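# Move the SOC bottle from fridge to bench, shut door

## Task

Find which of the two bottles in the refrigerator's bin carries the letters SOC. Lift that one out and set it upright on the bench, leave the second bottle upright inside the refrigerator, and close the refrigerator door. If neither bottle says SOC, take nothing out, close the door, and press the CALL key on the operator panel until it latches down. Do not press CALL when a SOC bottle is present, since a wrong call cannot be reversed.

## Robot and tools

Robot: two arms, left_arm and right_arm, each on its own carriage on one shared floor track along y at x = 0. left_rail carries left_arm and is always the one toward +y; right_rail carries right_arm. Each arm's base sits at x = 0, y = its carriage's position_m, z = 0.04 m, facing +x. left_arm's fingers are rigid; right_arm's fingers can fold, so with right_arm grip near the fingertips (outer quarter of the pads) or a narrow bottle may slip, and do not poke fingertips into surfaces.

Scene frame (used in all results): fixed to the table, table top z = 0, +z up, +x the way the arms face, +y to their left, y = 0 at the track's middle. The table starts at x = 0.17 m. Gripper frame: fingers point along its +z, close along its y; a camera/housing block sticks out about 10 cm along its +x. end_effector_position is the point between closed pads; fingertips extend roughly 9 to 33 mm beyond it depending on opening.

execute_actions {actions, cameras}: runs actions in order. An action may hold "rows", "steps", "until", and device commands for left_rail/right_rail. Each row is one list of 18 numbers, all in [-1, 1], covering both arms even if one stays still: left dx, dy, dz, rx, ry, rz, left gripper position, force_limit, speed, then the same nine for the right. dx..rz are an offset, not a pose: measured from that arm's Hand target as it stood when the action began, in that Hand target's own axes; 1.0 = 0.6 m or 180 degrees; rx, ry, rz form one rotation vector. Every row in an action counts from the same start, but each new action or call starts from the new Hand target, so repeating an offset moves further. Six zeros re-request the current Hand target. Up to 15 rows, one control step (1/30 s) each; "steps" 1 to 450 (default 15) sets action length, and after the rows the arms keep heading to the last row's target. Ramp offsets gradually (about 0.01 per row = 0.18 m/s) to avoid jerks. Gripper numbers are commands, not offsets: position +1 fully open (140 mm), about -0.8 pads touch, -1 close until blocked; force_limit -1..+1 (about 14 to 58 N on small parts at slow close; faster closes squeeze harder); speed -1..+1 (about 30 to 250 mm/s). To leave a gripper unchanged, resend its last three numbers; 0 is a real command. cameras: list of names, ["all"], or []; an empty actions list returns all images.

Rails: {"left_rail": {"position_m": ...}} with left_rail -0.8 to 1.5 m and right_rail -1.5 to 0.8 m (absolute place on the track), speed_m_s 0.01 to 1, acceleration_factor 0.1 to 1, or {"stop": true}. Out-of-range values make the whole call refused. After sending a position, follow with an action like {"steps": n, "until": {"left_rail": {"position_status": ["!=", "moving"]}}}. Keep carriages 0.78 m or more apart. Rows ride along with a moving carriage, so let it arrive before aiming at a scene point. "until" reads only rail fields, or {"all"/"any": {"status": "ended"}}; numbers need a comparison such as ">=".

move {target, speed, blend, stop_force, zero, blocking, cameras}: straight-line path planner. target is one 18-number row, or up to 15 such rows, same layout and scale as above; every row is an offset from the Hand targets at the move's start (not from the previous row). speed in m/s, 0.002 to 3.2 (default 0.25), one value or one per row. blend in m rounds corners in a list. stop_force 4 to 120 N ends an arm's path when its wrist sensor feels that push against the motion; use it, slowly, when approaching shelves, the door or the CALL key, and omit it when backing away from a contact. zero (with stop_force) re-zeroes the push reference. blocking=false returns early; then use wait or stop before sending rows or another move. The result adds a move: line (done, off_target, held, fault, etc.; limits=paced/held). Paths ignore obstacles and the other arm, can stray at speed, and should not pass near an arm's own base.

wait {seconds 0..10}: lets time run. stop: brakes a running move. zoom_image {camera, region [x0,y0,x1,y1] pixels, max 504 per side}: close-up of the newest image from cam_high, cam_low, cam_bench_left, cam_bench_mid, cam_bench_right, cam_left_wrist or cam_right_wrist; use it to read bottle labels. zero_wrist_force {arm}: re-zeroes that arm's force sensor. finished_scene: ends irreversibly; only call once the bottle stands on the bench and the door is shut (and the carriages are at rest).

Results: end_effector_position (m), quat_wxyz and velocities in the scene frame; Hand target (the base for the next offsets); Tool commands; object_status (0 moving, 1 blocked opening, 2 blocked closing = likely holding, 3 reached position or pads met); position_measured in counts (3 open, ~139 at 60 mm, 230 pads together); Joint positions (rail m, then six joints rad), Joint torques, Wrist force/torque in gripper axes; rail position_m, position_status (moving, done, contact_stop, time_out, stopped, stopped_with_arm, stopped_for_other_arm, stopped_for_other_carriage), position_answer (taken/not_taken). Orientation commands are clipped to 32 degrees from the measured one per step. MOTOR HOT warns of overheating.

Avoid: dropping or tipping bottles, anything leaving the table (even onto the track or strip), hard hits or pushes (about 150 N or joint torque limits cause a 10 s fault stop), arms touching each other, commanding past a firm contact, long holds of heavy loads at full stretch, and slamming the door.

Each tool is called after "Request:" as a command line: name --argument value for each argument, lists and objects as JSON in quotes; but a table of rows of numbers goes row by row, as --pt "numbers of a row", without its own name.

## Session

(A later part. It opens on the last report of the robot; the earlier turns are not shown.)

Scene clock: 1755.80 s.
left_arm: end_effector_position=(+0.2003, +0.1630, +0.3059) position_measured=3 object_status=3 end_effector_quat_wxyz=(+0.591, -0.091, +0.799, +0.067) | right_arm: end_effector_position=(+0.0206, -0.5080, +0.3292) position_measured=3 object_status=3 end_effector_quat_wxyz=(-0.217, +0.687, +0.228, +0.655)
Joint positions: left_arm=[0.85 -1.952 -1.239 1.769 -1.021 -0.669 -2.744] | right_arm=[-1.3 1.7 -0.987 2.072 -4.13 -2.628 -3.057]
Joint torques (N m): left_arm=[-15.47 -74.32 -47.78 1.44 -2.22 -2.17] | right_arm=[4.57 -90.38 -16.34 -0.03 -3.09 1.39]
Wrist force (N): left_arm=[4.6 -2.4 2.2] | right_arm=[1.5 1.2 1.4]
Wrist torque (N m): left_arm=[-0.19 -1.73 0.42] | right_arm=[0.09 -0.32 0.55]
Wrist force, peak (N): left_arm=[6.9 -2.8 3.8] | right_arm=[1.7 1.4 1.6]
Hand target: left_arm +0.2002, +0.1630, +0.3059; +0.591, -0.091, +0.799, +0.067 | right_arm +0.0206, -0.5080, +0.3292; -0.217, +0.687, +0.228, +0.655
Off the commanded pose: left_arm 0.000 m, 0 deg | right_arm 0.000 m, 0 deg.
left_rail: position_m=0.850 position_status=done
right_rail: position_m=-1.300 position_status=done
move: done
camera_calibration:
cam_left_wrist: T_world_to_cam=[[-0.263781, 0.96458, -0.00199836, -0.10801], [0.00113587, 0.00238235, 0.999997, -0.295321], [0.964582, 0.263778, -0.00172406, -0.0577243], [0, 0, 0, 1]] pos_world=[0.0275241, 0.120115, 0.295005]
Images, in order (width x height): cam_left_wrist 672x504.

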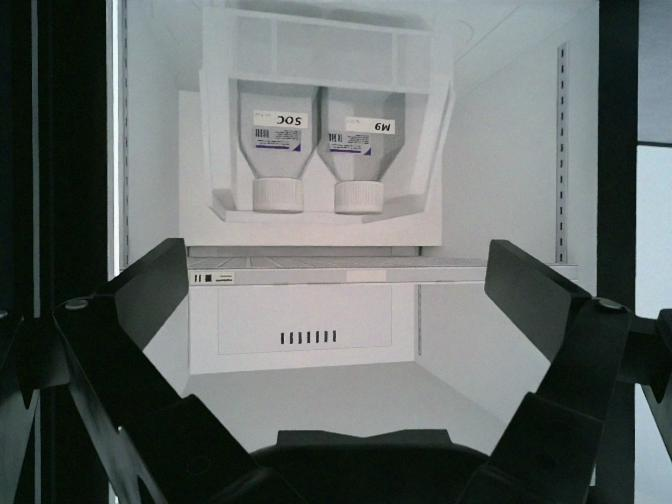

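Request:
move --target '[0.1126,0.0801,0.0587,0,0,0,1,0,0, 0,0,0,0,0,0,1,1,1]' --speed 0.25 --cameras '["cam_left_wrist"]'

Request:
zoom_image --camera "cam_left_wrist" --region '[130, 70, 370, 310]'

Request:
move --target '[0.0142,-0.2109,-0.0466,0,0,0,1,0,0, 0,0,0,0,0,0,1,1,1]' --speed 0.25 --cameras '["cam_left_wrist"]'

Request:
zoom_image --camera "cam_left_wrist" --region '[240, 70, 480, 310]'

Scene clock: 1892.83 s.
left_arm: end_effector_position=(+0.2030, +0.2129, +0.2311) position_measured=3 object_status=3 end_effector_quat_wxyz=(+0.591, -0.091, +0.799, +0.067) | right_arm: end_effector_position=(+0.0206, -0.5080, +0.3292) position_measured=3 object_status=3 end_effector_quat_wxyz=(-0.217, +0.687, +0.228, +0.655)
Joint positions: left_arm=[0.85 -1.975 -1.237 1.923 -1.165 -0.689 -2.761] | right_arm=[-1.3 1.7 -0.987 2.072 -4.13 -2.628 -3.057]
Joint torques (N m): left_arm=[-16.55 -51.15 -21.66 -2.49 -2.03 0.74] | right_arm=[4.25 -89.93 -15.7 -0.37 -2.98 1.44]
Wrist force (N): left_arm=[5.1 -2.2 2.0] | right_arm=[1.7 1.3 1.4]
Wrist torque (N m): left_arm=[-0.13 -1.85 0.42] | right_arm=[0.11 -0.38 0.54]
Wrist force, peak (N): left_arm=[6.7 -0.9 3.3] | right_arm=[2.3 1.0 1.4]
Hand target: left_arm +0.2030, +0.2130, +0.2310; +0.591, -0.091, +0.799, +0.067 | right_arm +0.0206, -0.5080, +0.3292; -0.217, +0.687, +0.228, +0.655
Off the commanded pose: left_arm 0.000 m, 0 deg | right_arm 0.000 m, 0 deg.
left_rail: position_m=0.850 position_status=done
right_rail: position_m=-1.300 position_status=done
move: done
camera_calibration:
cam_left_wrist: T_world_to_cam=[[-0.26378, 0.964581, -0.00209501, -0.155655], [0.00111109, 0.00247578, 0.999996, -0.220758], [0.964582, 0.263777, -0.00172479, -0.073646], [0, 0, 0, 1]] pos_world=[0.0302241, 0.170115, 0.220304]
Images, in order (width x height): cam_left_wrist 672x504.

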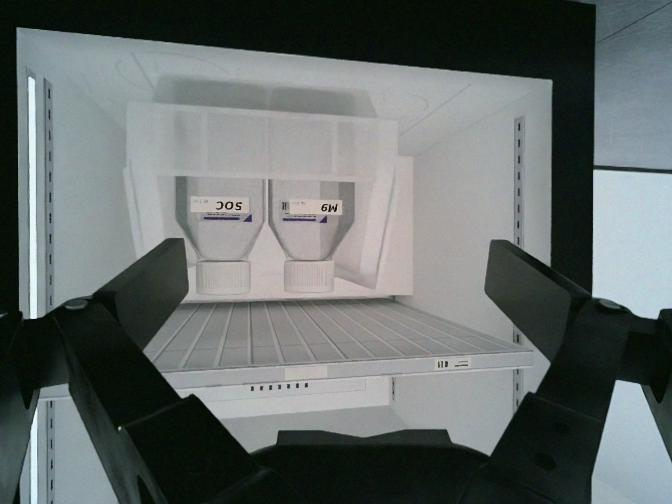

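Scaled by 2.100 from the camera's 672x504 image, which has a finer 960x720 frame.

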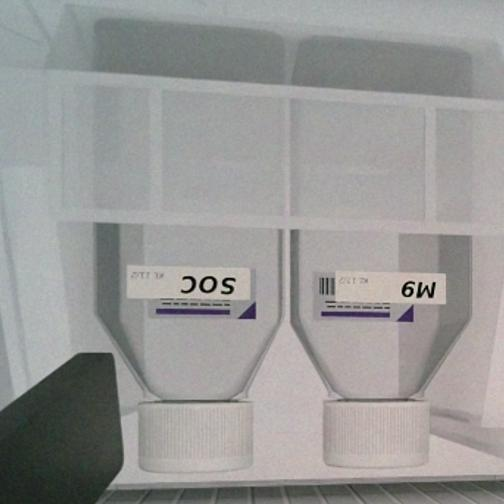

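Scene clock: 1893.93 s.
left_arm: end_effector_position=(+0.2030, +0.0831, +0.2311) position_measured=3 object_status=3 end_effector_quat_wxyz=(+0.591, -0.091, +0.799, +0.067) | right_arm: end_effector_position=(+0.0206, -0.5080, +0.3292) position_measured=3 object_status=3 end_effector_quat_wxyz=(-0.217, +0.687, +0.228, +0.655)
Joint positions: left_arm=[0.85 -1.913 -1.063 1.66 -1.113 -0.634 -2.713] | right_arm=[-1.3 1.7 -0.987 2.072 -4.13 -2.628 -3.057]
Joint torques (N m): left_arm=[7.01 -64.4 -46.98 1.07 4.25 1.52] | right_arm=[4.38 -88.93 -16.12 -0.32 -2.99 1.23]
Wrist force (N): left_arm=[4.7 -3.3 1.9] | right_arm=[1.5 0.9 1.4]
Wrist torque (N m): left_arm=[-0.40 -1.76 0.23] | right_arm=[0.01 -0.33 0.54]
Wrist force, peak (N): left_arm=[4.9 -5.4 1.6] | right_arm=[1.7 1.6 1.5]
Hand target: left_arm +0.2030, +0.0831, +0.2311; +0.591, -0.091, +0.799, +0.067 | right_arm +0.0206, -0.5080, +0.3292; -0.217, +0.687, +0.228, +0.655
Off the commanded pose: left_arm 0.000 m, 0 deg | right_arm 0.000 m, 0 deg.
left_rail: position_m=0.850 position_status=done
right_rail: position_m=-1.300 position_status=done
move: done
camera_calibration:
cam_left_wrist: T_world_to_cam=[[-0.263781, 0.96458, -0.00199836, -0.030474], [0.00113587, 0.00238235, 0.999997, -0.220434], [0.964582, 0.263778, -0.00172406, -0.0394079], [0, 0, 0, 1]] pos_world=[0.0302241, 0.0403147, 0.220305]
Images, in order (width x height): cam_left_wrist 672x504.

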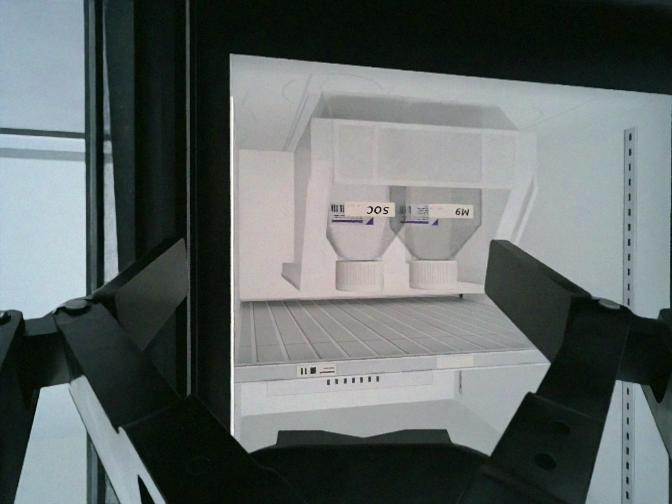

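Scaled by 2.100 from the camera's 672x504 image, which has a finer 960x720 frame.

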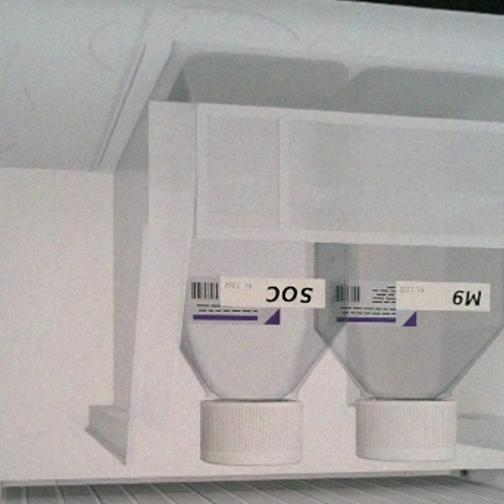

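Request:
zoom_image --camera "cam_left_wrist" --region '[270, 150, 400, 300]'

Scaled by 3.360 from the camera's 672x504 image, which has a finer 960x720 frame.

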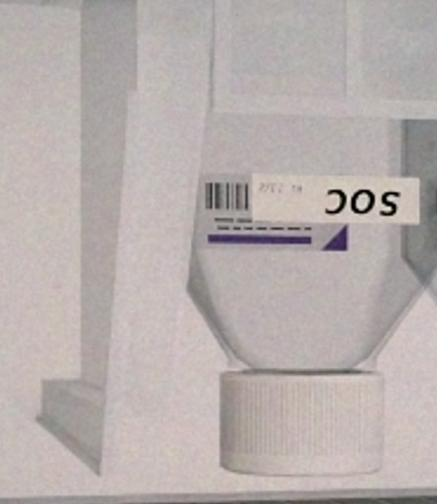

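Request:
move --target '[-0.1324,0.0596,0.1811,0,0,0,0.05,0,0, 0,0,0,0,0,0,1,1,1]' --speed 0.15 --stop_force 12 --cameras '["cam_left_wrist"]'

Request:
zoom_image --camera "cam_left_wrist" --region '[130, 60, 530, 400]'

Scene clock: 2218.57 s.
left_arm: end_effector_position=(+0.3188, +0.1466, +0.2752) position_measured=123 object_status=3 end_effector_quat_wxyz=(+0.591, -0.091, +0.799, +0.067) | right_arm: end_effector_position=(+0.0206, -0.5080, +0.3292) position_measured=3 object_status=3 end_effector_quat_wxyz=(-0.217, +0.687, +0.228, +0.655)
Joint positions: left_arm=[0.85 -1.795 -1.211 1.808 -1.209 -0.535 -2.599] | right_arm=[-1.3 1.7 -0.987 2.072 -4.13 -2.628 -3.057]
Joint torques (N m): left_arm=[7.87 -76.05 -27.32 -3.87 4.6 1.46] | right_arm=[4.6 -89.04 -15.56 -0.21 -2.99 1.58]
Wrist force (N): left_arm=[4.8 -2.3 2.1] | right_arm=[1.8 1.3 1.2]
Wrist torque (N m): left_arm=[-0.15 -1.72 0.23] | right_arm=[0.10 -0.40 0.54]
Wrist force, peak (N): left_arm=[5.7 -3.2 1.4] | right_arm=[1.9 1.5 1.6]
Hand target: left_arm +0.3188, +0.1466, +0.2752; +0.591, -0.091, +0.799, +0.067 | right_arm +0.0206, -0.5080, +0.3292; -0.217, +0.687, +0.228, +0.655
Off the commanded pose: left_arm 0.000 m, 0 deg | right_arm 0.000 m, 0 deg.
left_rail: position_m=0.850 position_status=done
right_rail: position_m=-1.300 position_status=done
move: done
camera_calibration:
cam_left_wrist: T_world_to_cam=[[-0.263781, 0.96458, -0.00199836, -0.060968], [0.00113587, 0.00238235, 0.999997, -0.264817], [0.964582, 0.263778, -0.00172406, -0.16785], [0, 0, 0, 1]] pos_world=[0.146124, 0.103715, 0.264405]
Images, in order (width x height): cam_left_wrist 672x504.

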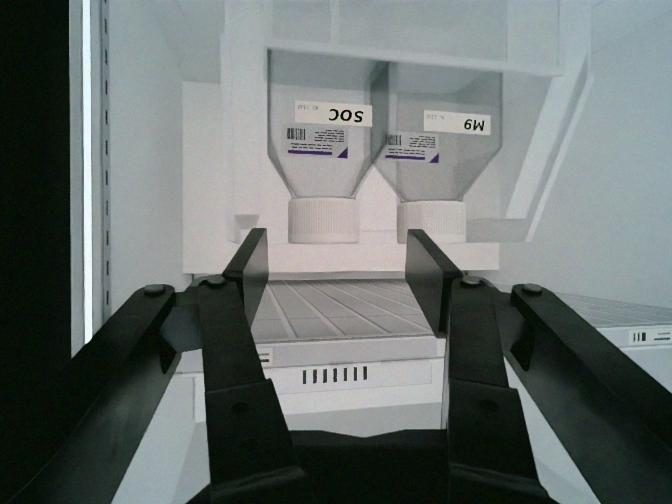

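Scaled by 1.260 from the camera's 672x504 image, which has a finer 960x720 frame.

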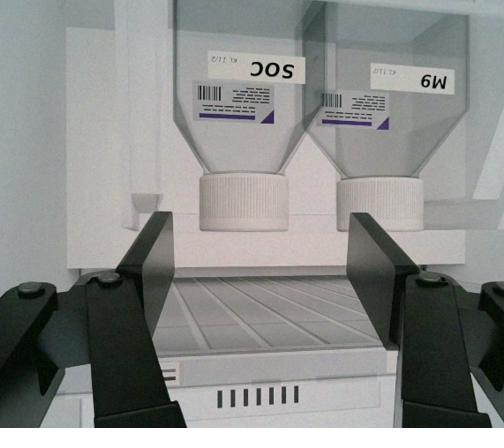

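Request:
move --target '[-0.0050,-0.0083,0.0739,0,0,0,-0.102,0,-0.5, 0,0,0,0,0,0,1,1,1]' --speed 0.08 --stop_force 10 --cameras '["cam_left_wrist"]'

Request:
zoom_image --camera "cam_left_wrist" --region '[180, 100, 500, 360]'

Scene clock: 2317.83 s.
left_arm: end_effector_position=(+0.3621, +0.1514, +0.2651) position_measured=142 object_status=3 end_effector_quat_wxyz=(+0.591, -0.091, +0.799, +0.067) | right_arm: end_effector_position=(+0.0206, -0.5080, +0.3292) position_measured=3 object_status=3 end_effector_quat_wxyz=(-0.217, +0.687, +0.228, +0.655)
Joint positions: left_arm=[0.85 -1.74 -1.21 1.837 -1.297 -0.491 -2.532] | right_arm=[-1.3 1.7 -0.987 2.072 -4.13 -2.628 -3.057]
Joint torques (N m): left_arm=[7.87 -55.24 -26.92 -4.29 4.77 1.57] | right_arm=[3.63 -87.97 -15.05 -0.31 -2.78 1.32]
Wrist force (N): left_arm=[4.9 -2.0 1.8] | right_arm=[1.6 1.0 0.9]
Wrist torque (N m): left_arm=[-0.08 -1.79 0.21] | right_arm=[0.05 -0.34 0.55]
Wrist force, peak (N): left_arm=[5.1 -2.7 2.2] | right_arm=[1.9 1.2 1.7]
Hand target: left_arm +0.3621, +0.1514, +0.2651; +0.591, -0.091, +0.799, +0.067 | right_arm +0.0206, -0.5080, +0.3292; -0.217, +0.687, +0.228, +0.655
Off the commanded pose: left_arm 0.000 m, 0 deg | right_arm 0.000 m, 0 deg.
left_rail: position_m=0.850 position_status=done
right_rail: position_m=-1.300 position_status=done
move: done
camera_calibration:
cam_left_wrist: T_world_to_cam=[[-0.263781, 0.96458, -0.00199836, -0.0542929], [0.00113587, 0.00238235, 0.999997, -0.254778], [0.964582, 0.263778, -0.00172406, -0.210927], [0, 0, 0, 1]] pos_world=[0.189424, 0.108615, 0.254305]
Images, in order (width x height): cam_left_wrist 672x504.

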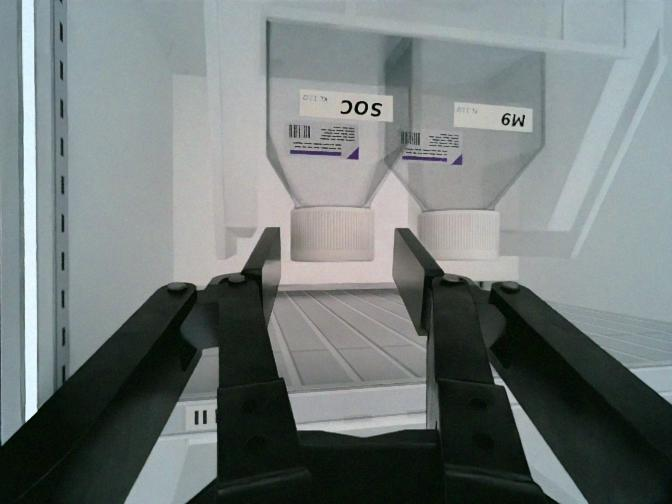

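Scaled by 1.575 from the camera's 672x504 image, which has a finer 960x720 frame.

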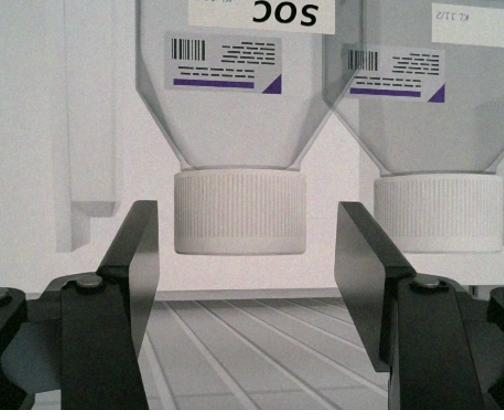

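Request:
move --target '[-0.0033,-0.0019,0.0740,0,0,0,-0.102,0,-0.5, 0,0,0,0,0,0,1,1,1]' --speed 0.06 --stop_force 8 --cameras '["cam_left_wrist"]'

Request:
zoom_image --camera "cam_left_wrist" --region '[180, 140, 500, 400]'

Scene clock: 2345.83 s.
left_arm: end_effector_position=(+0.4043, +0.1600, +0.2540) position_measured=142 object_status=3 end_effector_quat_wxyz=(+0.591, -0.091, +0.799, +0.067) | right_arm: end_effector_position=(+0.0206, -0.5080, +0.3292) position_measured=3 object_status=3 end_effector_quat_wxyz=(-0.217, +0.687, +0.228, +0.655)
Joint positions: left_arm=[0.85 -1.686 -1.209 1.871 -1.401 -0.449 -2.454] | right_arm=[-1.3 1.7 -0.987 2.072 -4.13 -2.628 -3.057]
Joint torques (N m): left_arm=[8.08 -62.51 -25.96 -4.76 4.86 1.45] | right_arm=[4.2 -89.35 -16.1 -0.01 -2.77 1.43]
Wrist force (N): left_arm=[5.0 -2.3 1.7] | right_arm=[1.7 1.1 1.8]
Wrist torque (N m): left_arm=[-0.15 -1.80 0.20] | right_arm=[0.07 -0.37 0.54]
Wrist force, peak (N): left_arm=[5.4 -2.6 1.9] | right_arm=[2.0 1.8 1.1]
Hand target: left_arm +0.4043, +0.1600, +0.2540; +0.591, -0.091, +0.799, +0.067 | right_arm +0.0206, -0.5080, +0.3292; -0.217, +0.687, +0.228, +0.655
Off the commanded pose: left_arm 0.000 m, 0 deg | right_arm 0.000 m, 0 deg.
left_rail: position_m=0.850 position_status=done
right_rail: position_m=-1.300 position_status=done
move: done
camera_calibration:
cam_left_wrist: T_world_to_cam=[[-0.263781, 0.964581, -0.00199912, -0.0515052], [0.00103921, 0.00235671, 0.999997, -0.243721], [0.964582, 0.263778, -0.00162406, -0.253848], [0, 0, 0, 1]] pos_world=[0.231524, 0.117215, 0.243205]
Images, in order (width x height): cam_left_wrist 672x504.

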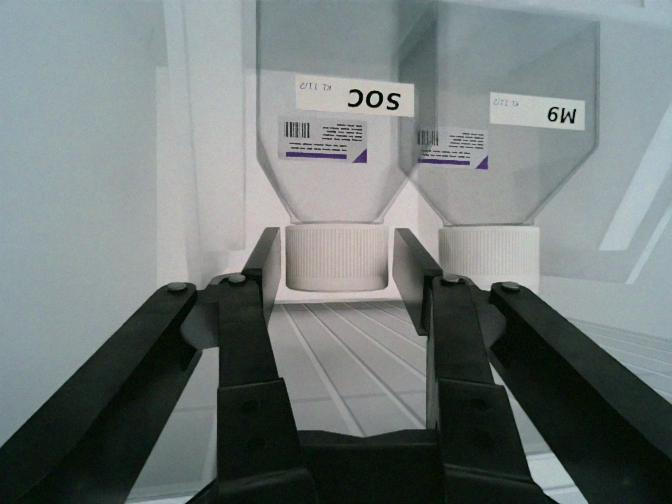

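Scaled by 1.575 from the camera's 672x504 image, which has a finer 960x720 frame.

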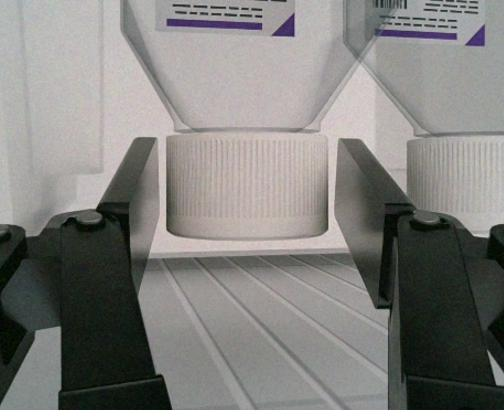

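Request:
execute_actions --actions '[{"rows": [[0,0,0,0,0,0,-1,1,-1, 0,0,0,0,0,0,1,1,1]], "steps": 60}]' --cameras '["cam_left_wrist"]'

Scene clock: 2369.20 s.
left_arm: end_effector_position=(+0.4043, +0.1600, +0.2540) position_measured=162 object_status=2 end_effector_quat_wxyz=(+0.591, -0.091, +0.799, +0.067) | right_arm: end_effector_position=(+0.0206, -0.5080, +0.3292) position_measured=3 object_status=3 end_effector_quat_wxyz=(-0.217, +0.687, +0.228, +0.655)
Joint positions: left_arm=[0.85 -1.686 -1.209 1.871 -1.401 -0.449 -2.454] | right_arm=[-1.3 1.7 -0.987 2.072 -4.13 -2.628 -3.057]
Joint torques (N m): left_arm=[3.5 -70.93 -33.48 -2.82 1.81 1.36] | right_arm=[4.71 -89.48 -15.93 -0.06 -3.12 1.46]
Wrist force (N): left_arm=[2.6 -1.8 0.0] | right_arm=[1.7 1.1 1.6]
Wrist torque (N m): left_arm=[-0.12 -1.75 0.12] | right_arm=[0.07 -0.37 0.54]
Wrist force, peak (N): left_arm=[6.6 -3.2 2.6] | right_arm=[2.0 1.5 1.5]
Hand target: left_arm +0.4043, +0.1600, +0.2540; +0.591, -0.091, +0.799, +0.067 | right_arm +0.0206, -0.5080, +0.3292; -0.217, +0.687, +0.228, +0.655
Off the commanded pose: left_arm 0.000 m, 0 deg | right_arm 0.000 m, 0 deg.
left_rail: position_m=0.850 position_status=done
right_rail: position_m=-1.300 position_status=done
camera_calibration:
cam_left_wrist: T_world_to_cam=[[-0.263781, 0.964581, -0.00199912, -0.0515052], [0.00103921, 0.00235671, 0.999997, -0.243721], [0.964582, 0.263778, -0.00162406, -0.253848], [0, 0, 0, 1]] pos_world=[0.231524, 0.117215, 0.243205]
Images, in order (width x height): cam_left_wrist 672x504.

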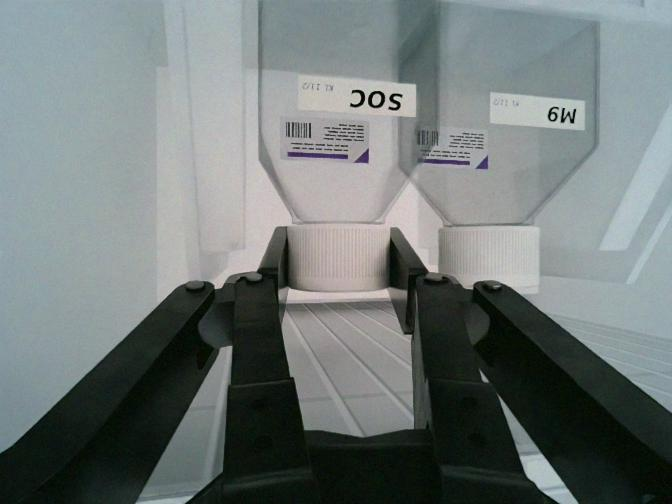

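Request:
move --target '[-0.0159,0,-0.0049,0,0,0,-1,1,-1, 0,0,0,0,0,0,1,1,1]' --speed 0.03 --cameras '["cam_left_wrist"]'

Scene clock: 2457.57 s.
left_arm: end_effector_position=(+0.4043, +0.1600, +0.2640) position_measured=162 object_status=2 end_effector_quat_wxyz=(+0.591, -0.091, +0.799, +0.067) | right_arm: end_effector_position=(+0.0206, -0.5080, +0.3292) position_measured=3 object_status=3 end_effector_quat_wxyz=(-0.217, +0.687, +0.228, +0.655)
Joint positions: left_arm=[0.85 -1.686 -1.219 1.865 -1.384 -0.449 -2.454] | right_arm=[-1.3 1.7 -0.987 2.072 -4.13 -2.628 -3.057]
Joint torques (N m): left_arm=[-14.59 -77.73 -49.42 -0.31 0.03 -0.82] | right_arm=[3.28 -89.35 -15.82 -0.1 -3 1.28]
Wrist force (N): left_arm=[8.3 -2.2 3.0] | right_arm=[1.2 1.5 1.3]
Wrist torque (N m): left_arm=[-0.13 -1.74 0.20] | right_arm=[0.15 -0.28 0.54]
Wrist force, peak (N): left_arm=[8.7 -2.7 3.5] | right_arm=[1.7 1.2 2.1]
Hand target: left_arm +0.4043, +0.1600, +0.2640; +0.591, -0.091, +0.799, +0.067 | right_arm +0.0206, -0.5080, +0.3292; -0.217, +0.687, +0.228, +0.655
Off the commanded pose: left_arm 0.000 m, 0 deg | right_arm 0.000 m, 0 deg.
left_rail: position_m=0.850 position_status=done
right_rail: position_m=-1.300 position_status=done
move: done
camera_calibration:
cam_left_wrist: T_world_to_cam=[[-0.263782, 0.96458, -0.0019017, -0.0515098], [0.00116065, 0.00228893, 0.999997, -0.253641], [0.964582, 0.263779, -0.00172332, -0.253806], [0, 0, 0, 1]] pos_world=[0.231524, 0.117215, 0.253105]
Images, in order (width x height): cam_left_wrist 672x504.

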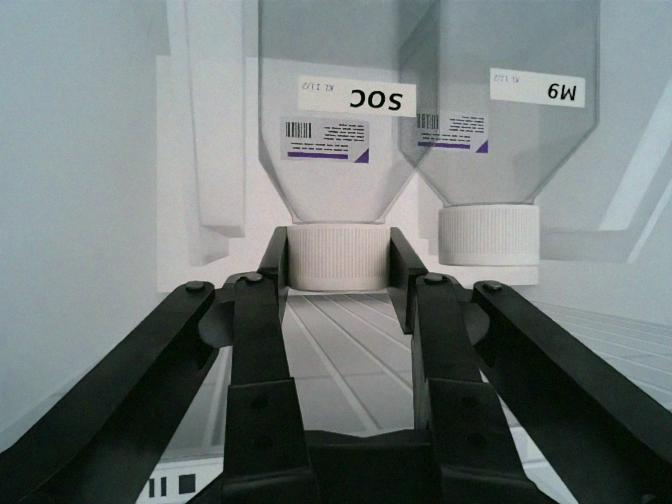

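Request:
move --pt "0.0106 0.0068 -0.0474 0.0034 -0.0825 -0.0111 -1 1 -1 0 0 0 0 0 0 1 1 1" --pt "0.0326 0.0125 -0.0828 0.0063 -0.1539 -0.0207 -1 1 -1 0 0 0 0 0 0 1 1 1" --speed 0.08 --blend 0.01 --cameras '["cam_left_wrist"]'

Scene clock: 2491.90 s.
left_arm: end_effector_position=(+0.3507, +0.1553, +0.2598) position_measured=162 object_status=2 end_effector_quat_wxyz=(+0.768, -0.092, +0.631, +0.060) | right_arm: end_effector_position=(+0.0206, -0.5080, +0.3292) position_measured=3 object_status=3 end_effector_quat_wxyz=(-0.217, +0.687, +0.228, +0.655)
Joint positions: left_arm=[0.85 -1.767 -0.893 1.65 -0.323 -0.458 -3.602] | right_arm=[-1.3 1.7 -0.987 2.072 -4.13 -2.628 -3.057]
Joint torques (N m): left_arm=[-14.45 -71.69 -39.65 6.52 -4.57 -2.64] | right_arm=[3.99 -88.26 -15.47 -0.1 -3.38 1.8]
Wrist force (N): left_arm=[8.4 -2.9 2.5] | right_arm=[1.2 1.2 1.2]
Wrist torque (N m): left_arm=[-0.20 -1.58 0.48] | right_arm=[0.07 -0.28 0.54]
Wrist force, peak (N): left_arm=[8.7 -2.7 3.5] | right_arm=[1.9 1.6 1.5]
Hand target: left_arm +0.3507, +0.1553, +0.2598; +0.768, -0.092, +0.631, +0.060 | right_arm +0.0206, -0.5080, +0.3292; -0.217, +0.687, +0.228, +0.655
Off the commanded pose: left_arm 0.000 m, 0 deg | right_arm 0.000 m, 0 deg.
left_rail: position_m=0.850 position_status=done
right_rail: position_m=-1.300 position_status=done
move: done
camera_calibration:
cam_left_wrist: T_world_to_cam=[[-0.242181, 0.966454, -0.0855306, -0.0471911], [-0.466301, -0.0386349, 0.883782, -0.0489669], [0.85083, 0.253918, 0.460015, -0.279476], [0, 0, 0, 1]] pos_world=[0.203524, 0.11468, 0.167803]
Images, in order (width x height): cam_left_wrist 672x504.

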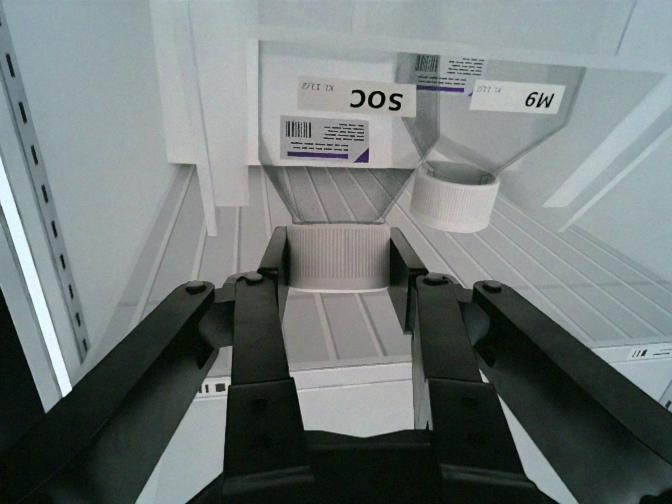

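Request:
move --target '[0.0140,0.0055,-0.0371,0.0027,-0.0660,-0.0089,-1,1,-1, 0,0,0,0,0,0,1,1,1]' --speed 0.08 --cameras '["cam_left_wrist"]'

Request:
zoom_image --camera "cam_left_wrist" --region '[150, 0, 620, 400]'

Scene clock: 2532.63 s.
left_arm: end_effector_position=(+0.3304, +0.1535, +0.2473) position_measured=162 object_status=2 end_effector_quat_wxyz=(+0.830, -0.091, +0.547, +0.056) | right_arm: end_effector_position=(+0.0206, -0.5080, +0.3292) position_measured=3 object_status=3 end_effector_quat_wxyz=(-0.217, +0.687, +0.228, +0.655)
Joint positions: left_arm=[0.85 -1.767 -0.731 1.579 -0.063 -0.574 -3.937] | right_arm=[-1.3 1.7 -0.987 2.072 -4.13 -2.628 -3.057]
Joint torques (N m): left_arm=[7.51 -74.67 -35.58 7.6 -5.43 -3.24] | right_arm=[4.16 -88.59 -16.08 -0.08 -2.81 1.4]
Wrist force (N): left_arm=[8.4 -2.4 2.2] | right_arm=[1.6 1.2 1.2]
Wrist torque (N m): left_arm=[-0.03 -1.59 0.50] | right_arm=[0.09 -0.35 0.54]
Wrist force, peak (N): left_arm=[9.3 -2.5 1.9] | right_arm=[1.9 1.5 1.3]
Hand target: left_arm +0.3304, +0.1535, +0.2473; +0.830, -0.091, +0.547, +0.056 | right_arm +0.0206, -0.5080, +0.3292; -0.217, +0.687, +0.228, +0.655
Off the commanded pose: left_arm 0.000 m, 0 deg | right_arm 0.000 m, 0 deg.
left_rail: position_m=0.850 position_status=done
right_rail: position_m=-1.300 position_status=done
move: done
camera_calibration:
cam_left_wrist: T_world_to_cam=[[-0.221176, 0.968278, -0.116271, -0.051087], [-0.639042, -0.0538354, 0.767286, 0.0408195], [0.736686, 0.244007, 0.630677, -0.258893], [0, 0, 0, 1]] pos_world=[0.205509, 0.114836, 0.126018]
Images, in order (width x height): cam_left_wrist 672x504.

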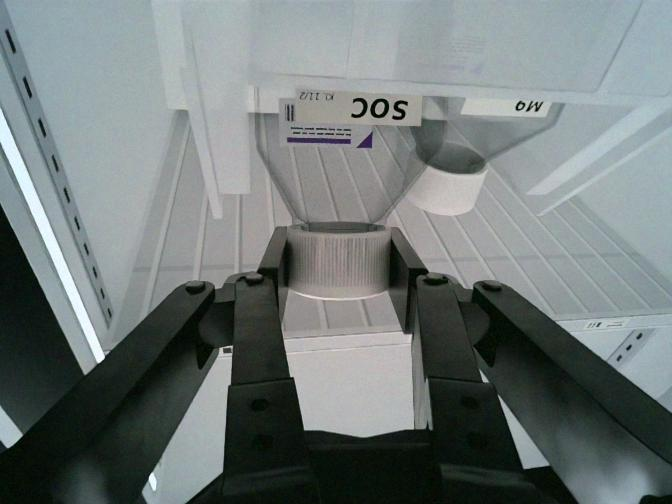

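Scaled by 1.072 from the camera's 672x504 image, which has a finer 960x720 frame.

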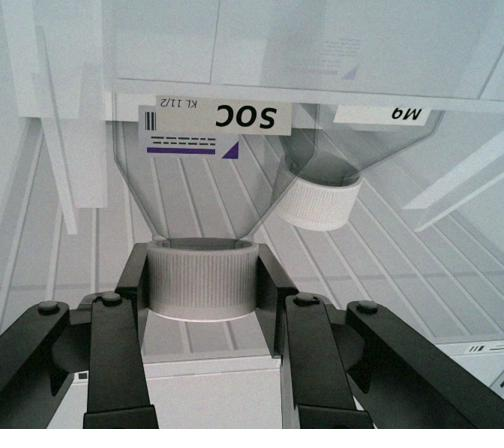

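Request:
move --pt "-0.0028 -0.0015 0.0102 0 0 0 -1 1 -1 0 0 0 0 0 0 1 1 1" --pt "-0.1104 -0.0041 -0.0032 0 0 0 -1 1 -1 0 0 0 0 0 0 1 1 1" --speed 0.04 --blend 0.003 --stop_force 6 --cameras '["cam_left_wrist"]'

Scene clock: 2641.37 s.
left_arm: end_effector_position=(+0.3030, +0.1511, +0.3076) position_measured=162 object_status=2 end_effector_quat_wxyz=(+0.830, -0.091, +0.547, +0.056) | right_arm: end_effector_position=(+0.0206, -0.5080, +0.3292) position_measured=3 object_status=3 end_effector_quat_wxyz=(-0.217, +0.687, +0.228, +0.655)
Joint positions: left_arm=[0.85 -1.802 -0.807 1.58 -0.024 -0.599 -3.893] | right_arm=[-1.3 1.7 -0.987 2.072 -4.13 -2.628 -3.057]
Joint torques (N m): left_arm=[-17.81 -94.94 -38.12 7.43 -5.48 1.38] | right_arm=[3.3 -87.32 -15.41 -0.13 -2.99 1.42]
Wrist force (N): left_arm=[8.3 -2.3 4.0] | right_arm=[1.2 1.3 1.6]
Wrist torque (N m): left_arm=[-0.01 -1.89 0.33] | right_arm=[0.11 -0.27 0.55]
Wrist force, peak (N): left_arm=[9.7 -2.4 3.9] | right_arm=[1.9 1.4 1.7]
Hand target: left_arm +0.3030, +0.1511, +0.3076; +0.830, -0.091, +0.547, +0.056 | right_arm +0.0206, -0.5080, +0.3292; -0.217, +0.687, +0.228, +0.655
Off the commanded pose: left_arm 0.000 m, 0 deg | right_arm 0.000 m, 0 deg.
left_rail: position_m=0.850 position_status=done
right_rail: position_m=-1.300 position_status=done
move: done
camera_calibration:
cam_left_wrist: T_world_to_cam=[[-0.221161, 0.968277, -0.116303, -0.047797], [-0.639153, -0.0538368, 0.767193, -0.023127], [0.736594, 0.244009, 0.630784, -0.276219], [0, 0, 0, 1]] pos_world=[0.178109, 0.112436, 0.186418]
Images, in order (width x height): cam_left_wrist 672x504.

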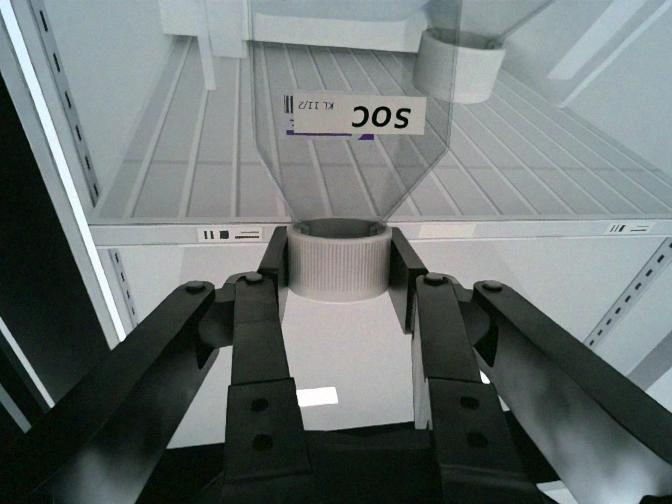

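Request:
move --pt "-0.1016 0.0190 -0.1729 0 0 0 -1 1 -1 0 0 0 0 0 0 1 1 1" --pt "-0.2296 0.0453 -0.4066 -0.0045 0.1099 0.0148 -1 1 -1 0 0 0 0 0 0 1 1 1" --speed 0.1 --blend 0.02 --cameras '["cam_left_wrist", "cam_bench_mid", "cam_high", "cam_right_wrist", "cam_bench_left"]'

Scene clock: 2699.07 s.
left_arm: end_effector_position=(+0.0243, +0.1267, +0.3381) position_measured=162 object_status=2 end_effector_quat_wxyz=(+0.721, -0.093, +0.683, +0.063) | right_arm: end_effector_position=(+0.0206, -0.5080, +0.3292) position_measured=3 object_status=3 end_effector_quat_wxyz=(-0.217, +0.687, +0.228, +0.655)
Joint positions: left_arm=[0.85 -2.144 -0.965 1.483 -0.45 -0.795 -3.237] | right_arm=[-1.3 1.7 -0.987 2.072 -4.13 -2.628 -3.057]
Joint torques (N m): left_arm=[-14.24 -94.86 -47.88 1.24 -3.08 1.43] | right_arm=[5.42 -89.86 -16.33 -0.05 -2.95 1.5]
Wrist force (N): left_arm=[8.2 -2.5 2.6] | right_arm=[1.5 1.0 1.1]
Wrist torque (N m): left_arm=[-0.12 -1.71 0.29] | right_arm=[0.04 -0.33 0.54]
Wrist force, peak (N): left_arm=[9.4 -2.6 6.5] | right_arm=[1.9 1.5 1.5]
Hand target: left_arm +0.0242, +0.1267, +0.3381; +0.721, -0.093, +0.683, +0.063 | right_arm +0.0206, -0.5080, +0.3292; -0.217, +0.687, +0.228, +0.655
Off the commanded pose: left_arm 0.000 m, 0 deg | right_arm 0.000 m, 0 deg.
left_rail: position_m=0.850 position_status=done
right_rail: position_m=-1.300 position_status=done
move: done
camera_calibration:
cam_left_wrist: T_world_to_cam=[[-0.252541, 0.965538, -0.0629156, -0.0992249], [-0.339713, -0.0275941, 0.940124, -0.294969], [0.90599, 0.258793, 0.334975, 0.00991224], [0, 0, 0, 1]] pos_world=[-0.134244, 0.0851008, 0.267744]
cam_right_wrist: T_world_to_cam=[[0.576607, -0.816712, -0.0224998, -0.411207], [-0.354638, -0.225379, -0.907434, 0.184713], [0.736041, 0.531212, -0.419592, 0.575349], [0, 0, 0, 1]] pos_world=[-0.120869, -0.59984, 0.399774]
Images, in order (width x height): cam_high 672x504, cam_bench_left 672x504, cam_bench_mid 672x504, cam_left_wrist 672x504, cam_right_wrist 672x504.

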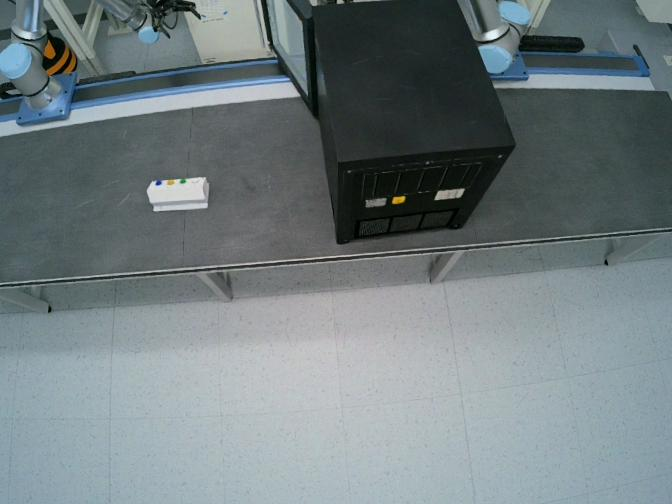

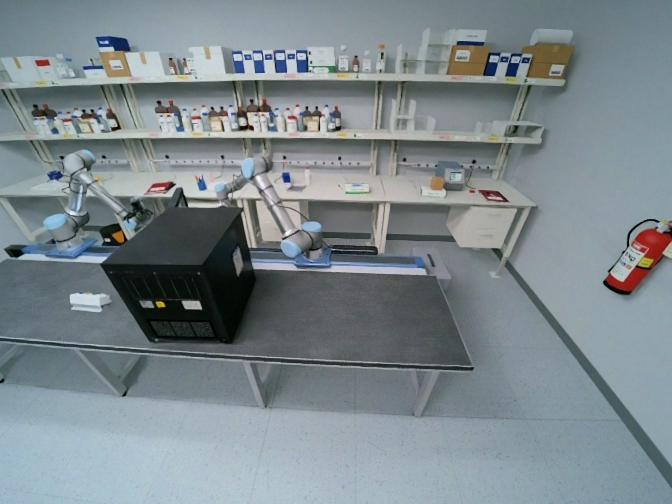

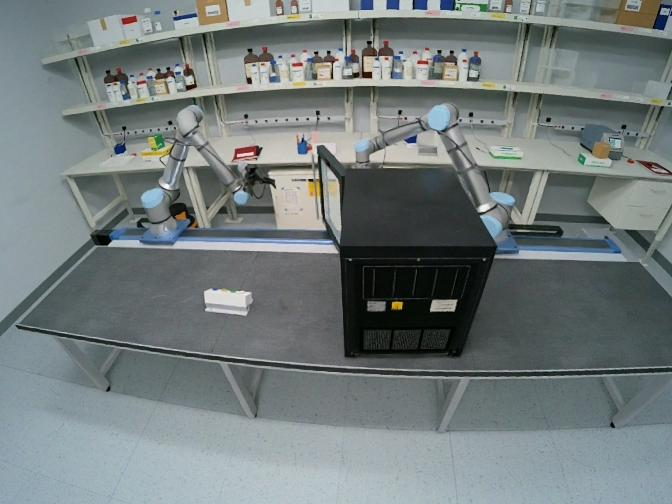

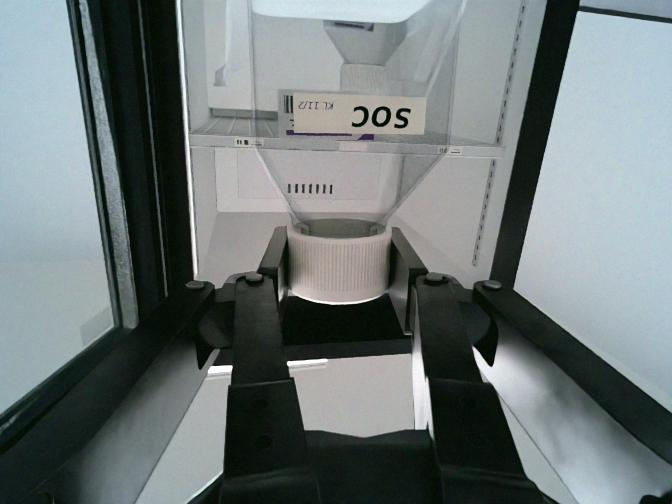

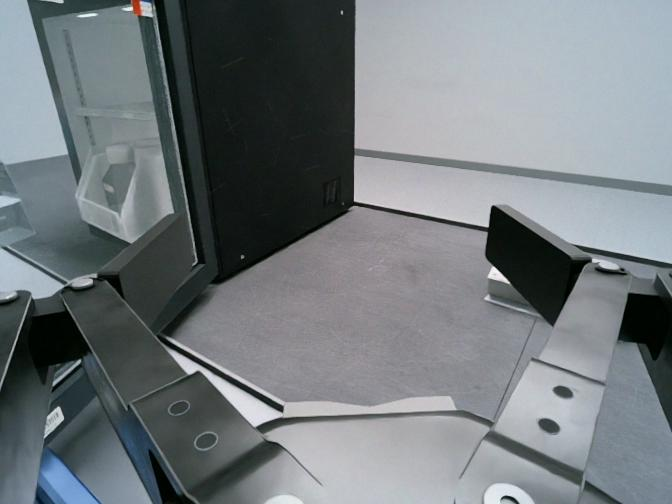

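Request:
execute_actions --actions '[{"left_rail": {"position_m": 1.45, "acceleration_factor": 0.6}, "right_rail": {"position_m": -1.15, "acceleration_factor": 0.6}, "steps": 150, "until": {"all": {"status": "ended"}}}]' --cameras '["cam_left_wrist", "cam_bench_left", "cam_bench_mid"]'

Request:
zoom_image --camera "cam_bench_left" --region '[180, 140, 480, 370]'

Scene clock: 2807.10 s.
left_arm: end_effector_position=(+0.0242, +0.7267, +0.3381) position_measured=162 object_status=2 end_effector_quat_wxyz=(+0.721, -0.093, +0.683, +0.063) | right_arm: end_effector_position=(+0.0206, -0.3580, +0.3292) position_measured=3 object_status=3 end_effector_quat_wxyz=(-0.217, +0.687, +0.228, +0.655)
Joint positions: left_arm=[1.45 -2.144 -0.965 1.483 -0.45 -0.796 -3.237] | right_arm=[-1.15 1.7 -0.987 2.072 -4.13 -2.628 -3.057]
Joint torques (N m): left_arm=[-11.15 -84.41 -27.15 5.13 -1.49 1.25] | right_arm=[4.61 -90.55 -30.3 -1.95 -2.88 1.69]
Wrist force (N): left_arm=[8.5 -2.7 2.8] | right_arm=[1.2 0.9 1.4]
Wrist torque (N m): left_arm=[-0.15 -1.75 0.29] | right_arm=[0.01 -0.30 0.54]
Wrist force, peak (N): left_arm=[9.0 -3.8 2.6] | right_arm=[2.2 1.0 1.7]
Hand target: left_arm +0.0242, +0.7267, +0.3381; +0.721, -0.093, +0.683, +0.063 | right_arm +0.0206, -0.3580, +0.3292; -0.217, +0.687, +0.228, +0.655
Tool commands: left_gripper/position=-1.0 left_gripper/force_limit=+1.0 left_gripper/speed=-1.0 right_gripper/position=+1.0 right_gripper/force_limit=+1.0 right_gripper/speed=+1.0
Off the commanded pose: left_arm 0.000 m, 0 deg | right_arm 0.000 m, 0 deg.
left_rail: position_m=1.450 position_status=done
right_rail: position_m=-1.150 position_status=done
camera_calibration:
cam_left_wrist: T_world_to_cam=[[-0.252522, 0.965539, -0.0629847, -0.678521], [-0.339646, -0.0275005, 0.940151, -0.278568], [0.906021, 0.258801, 0.334886, -0.145375], [0, 0, 0, 1]] pos_world=[-0.134243, 0.685101, 0.267843]
Images, in order (width x height): cam_bench_left 672x504, cam_bench_mid 672x504, cam_left_wrist 672x504.

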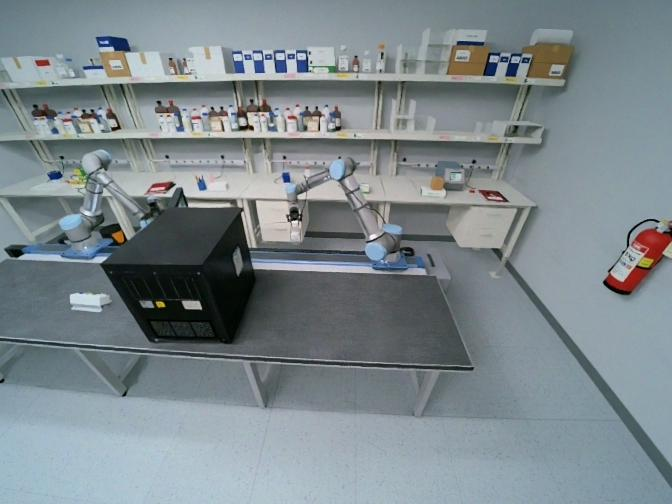

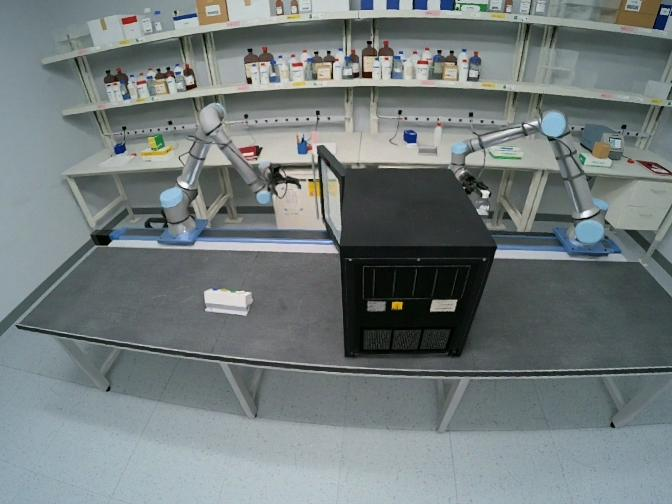

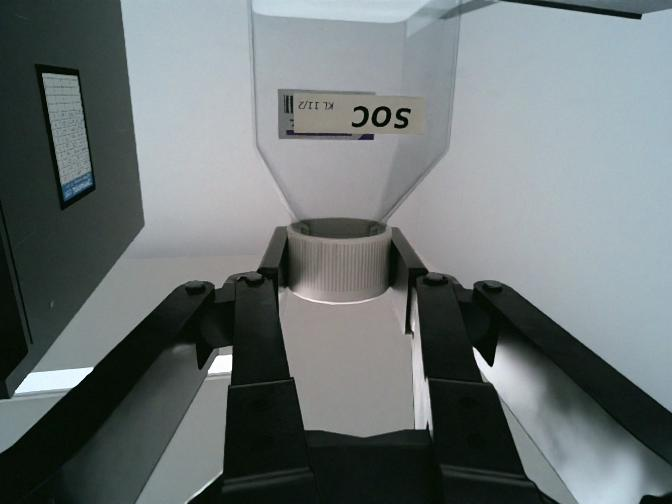

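Scaled by 1.680 from the camera's 672x504 image, which has a finer 960x720 frame.

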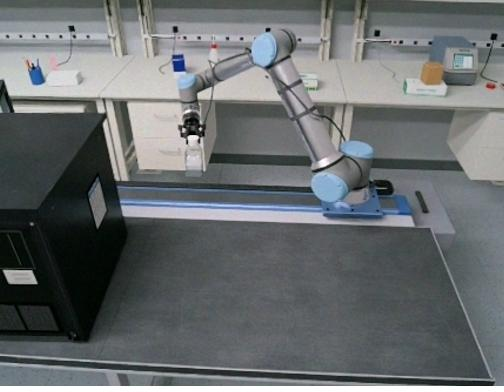

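Request:
move --target '[0.2651,-0.0868,0.6071,-0.0023,0.0550,0.0074,-1,1,-1, 0.5105,0.5687,-0.4955,-0.4467,-0.3195,0.4696,-1,-1,-0.5]' --speed 0.3 --cameras '["cam_left_wrist", "cam_bench_left", "cam_low", "cam_right_wrist"]'

Request:
zoom_image --camera "cam_bench_left" --region '[220, 170, 400, 320]'

Request:
zoom_image --camera "cam_low" --region '[470, 170, 672, 330]'

Scene clock: 2930.03 s.
left_arm: end_effector_position=(+0.3997, +0.7501, +0.1996) position_measured=162 object_status=2 end_effector_quat_wxyz=(+0.659, -0.092, +0.744, +0.065) | right_arm: end_effector_position=(-0.0019, -0.8000, +0.6496) position_measured=232 object_status=3 end_effector_quat_wxyz=(-0.001, +0.809, -0.588, +0.001)
Joint positions: left_arm=[1.45 -1.706 -1.047 1.815 -1.109 -0.378 -2.847] | right_arm=[-1.15 1.058 -2.138 1.68 -1.115 -1.573 -0.825]
Joint torques (N m): left_arm=[8.24 -85.52 -22.92 -2.24 4.46 1.61] | right_arm=[-10.75 -15.01 -52 -2.55 3.26 -1.56]
Wrist force (N): left_arm=[8.5 -2.1 2.9] | right_arm=[0.4 0.5 0.4]
Wrist torque (N m): left_arm=[-0.06 -1.83 0.25] | right_arm=[0.10 -0.04 0.14]
Wrist force, peak (N): left_arm=[9.0 -3.0 3.0] | right_arm=[1.8 1.5 1.6]
Hand target: left_arm +0.3997, +0.7501, +0.1997; +0.659, -0.092, +0.744, +0.065 | right_arm -0.0019, -0.8001, +0.6496; -0.001, +0.809, -0.588, +0.001
Off the commanded pose: left_arm 0.000 m, 0 deg | right_arm 0.000 m, 0 deg.
left_rail: position_m=1.450 position_status=done
right_rail: position_m=-1.150 position_status=done
move: done
camera_calibration:
cam_left_wrist: T_world_to_cam=[[-0.26097, 0.964784, -0.0329588, -0.617054], [-0.17191, -0.0128507, 0.985029, -0.107216], [0.949916, 0.262729, 0.16921, -0.432648], [0, 0, 0, 1]] pos_world=[0.231515, 0.707615, 0.158482]
cam_right_wrist: T_world_to_cam=[[-0.958581, -0.283978, 0.021899, -0.235084], [-0.25548, 0.891274, 0.374647, 0.462359], [-0.12591, 0.353535, -0.926909, 1.06723], [0, 0, 0, 1]] pos_world=[0.0271502, -0.856148, 0.821148]
Images, in order (width x height): cam_low 672x504, cam_bench_left 672x504, cam_left_wrist 672x504, cam_right_wrist 672x504.

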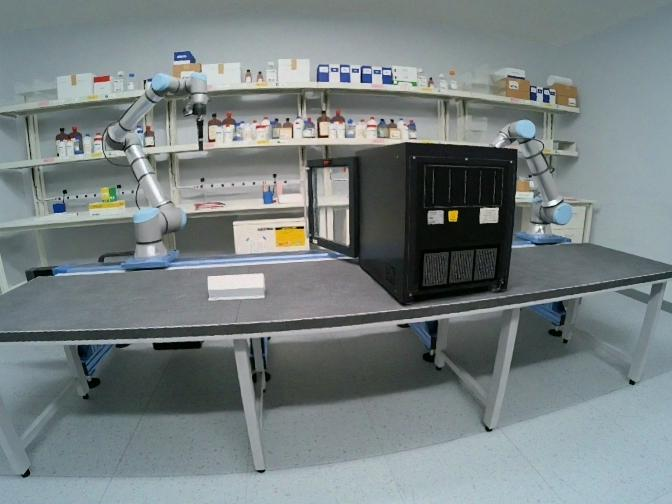

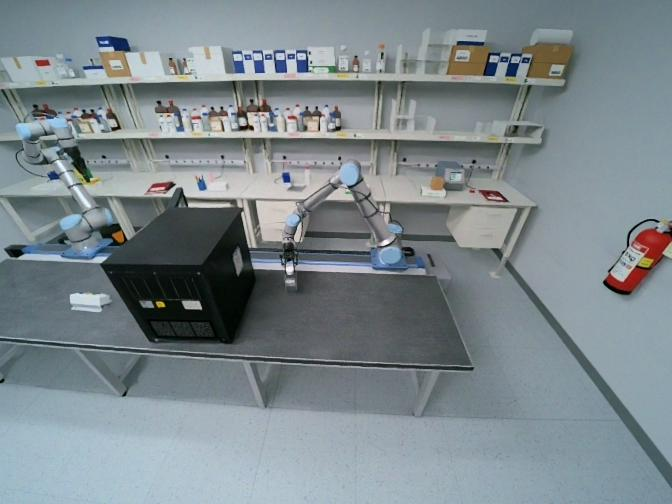

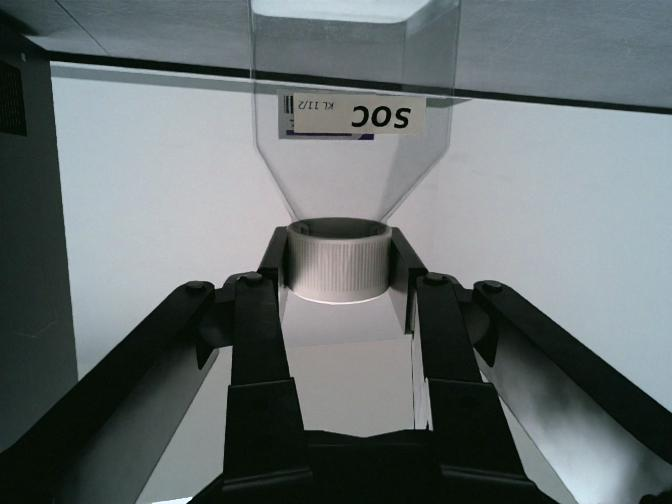

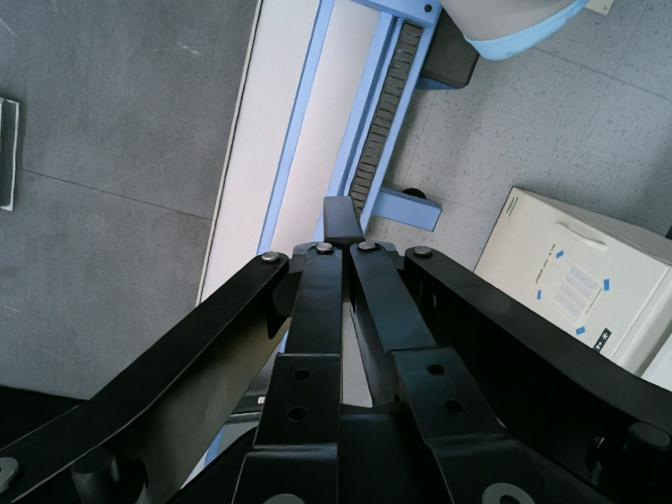

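Scaled by 2.800 from the camera's 672x504 image, which has a finer 960x720 frame.

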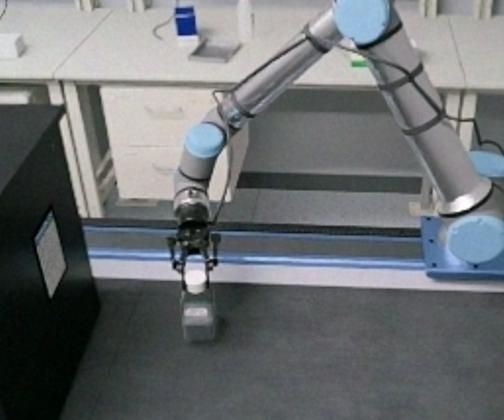

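Scaled by 2.495 from the camera's 672x504 image, which has a finer 960x720 frame.

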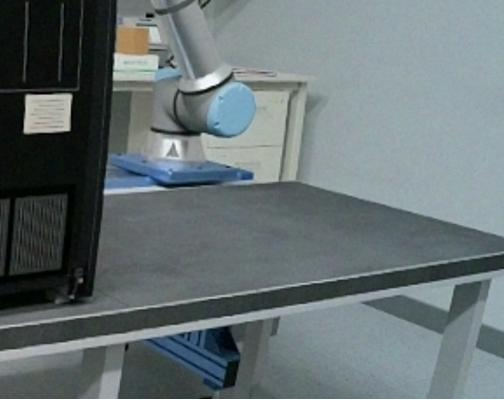

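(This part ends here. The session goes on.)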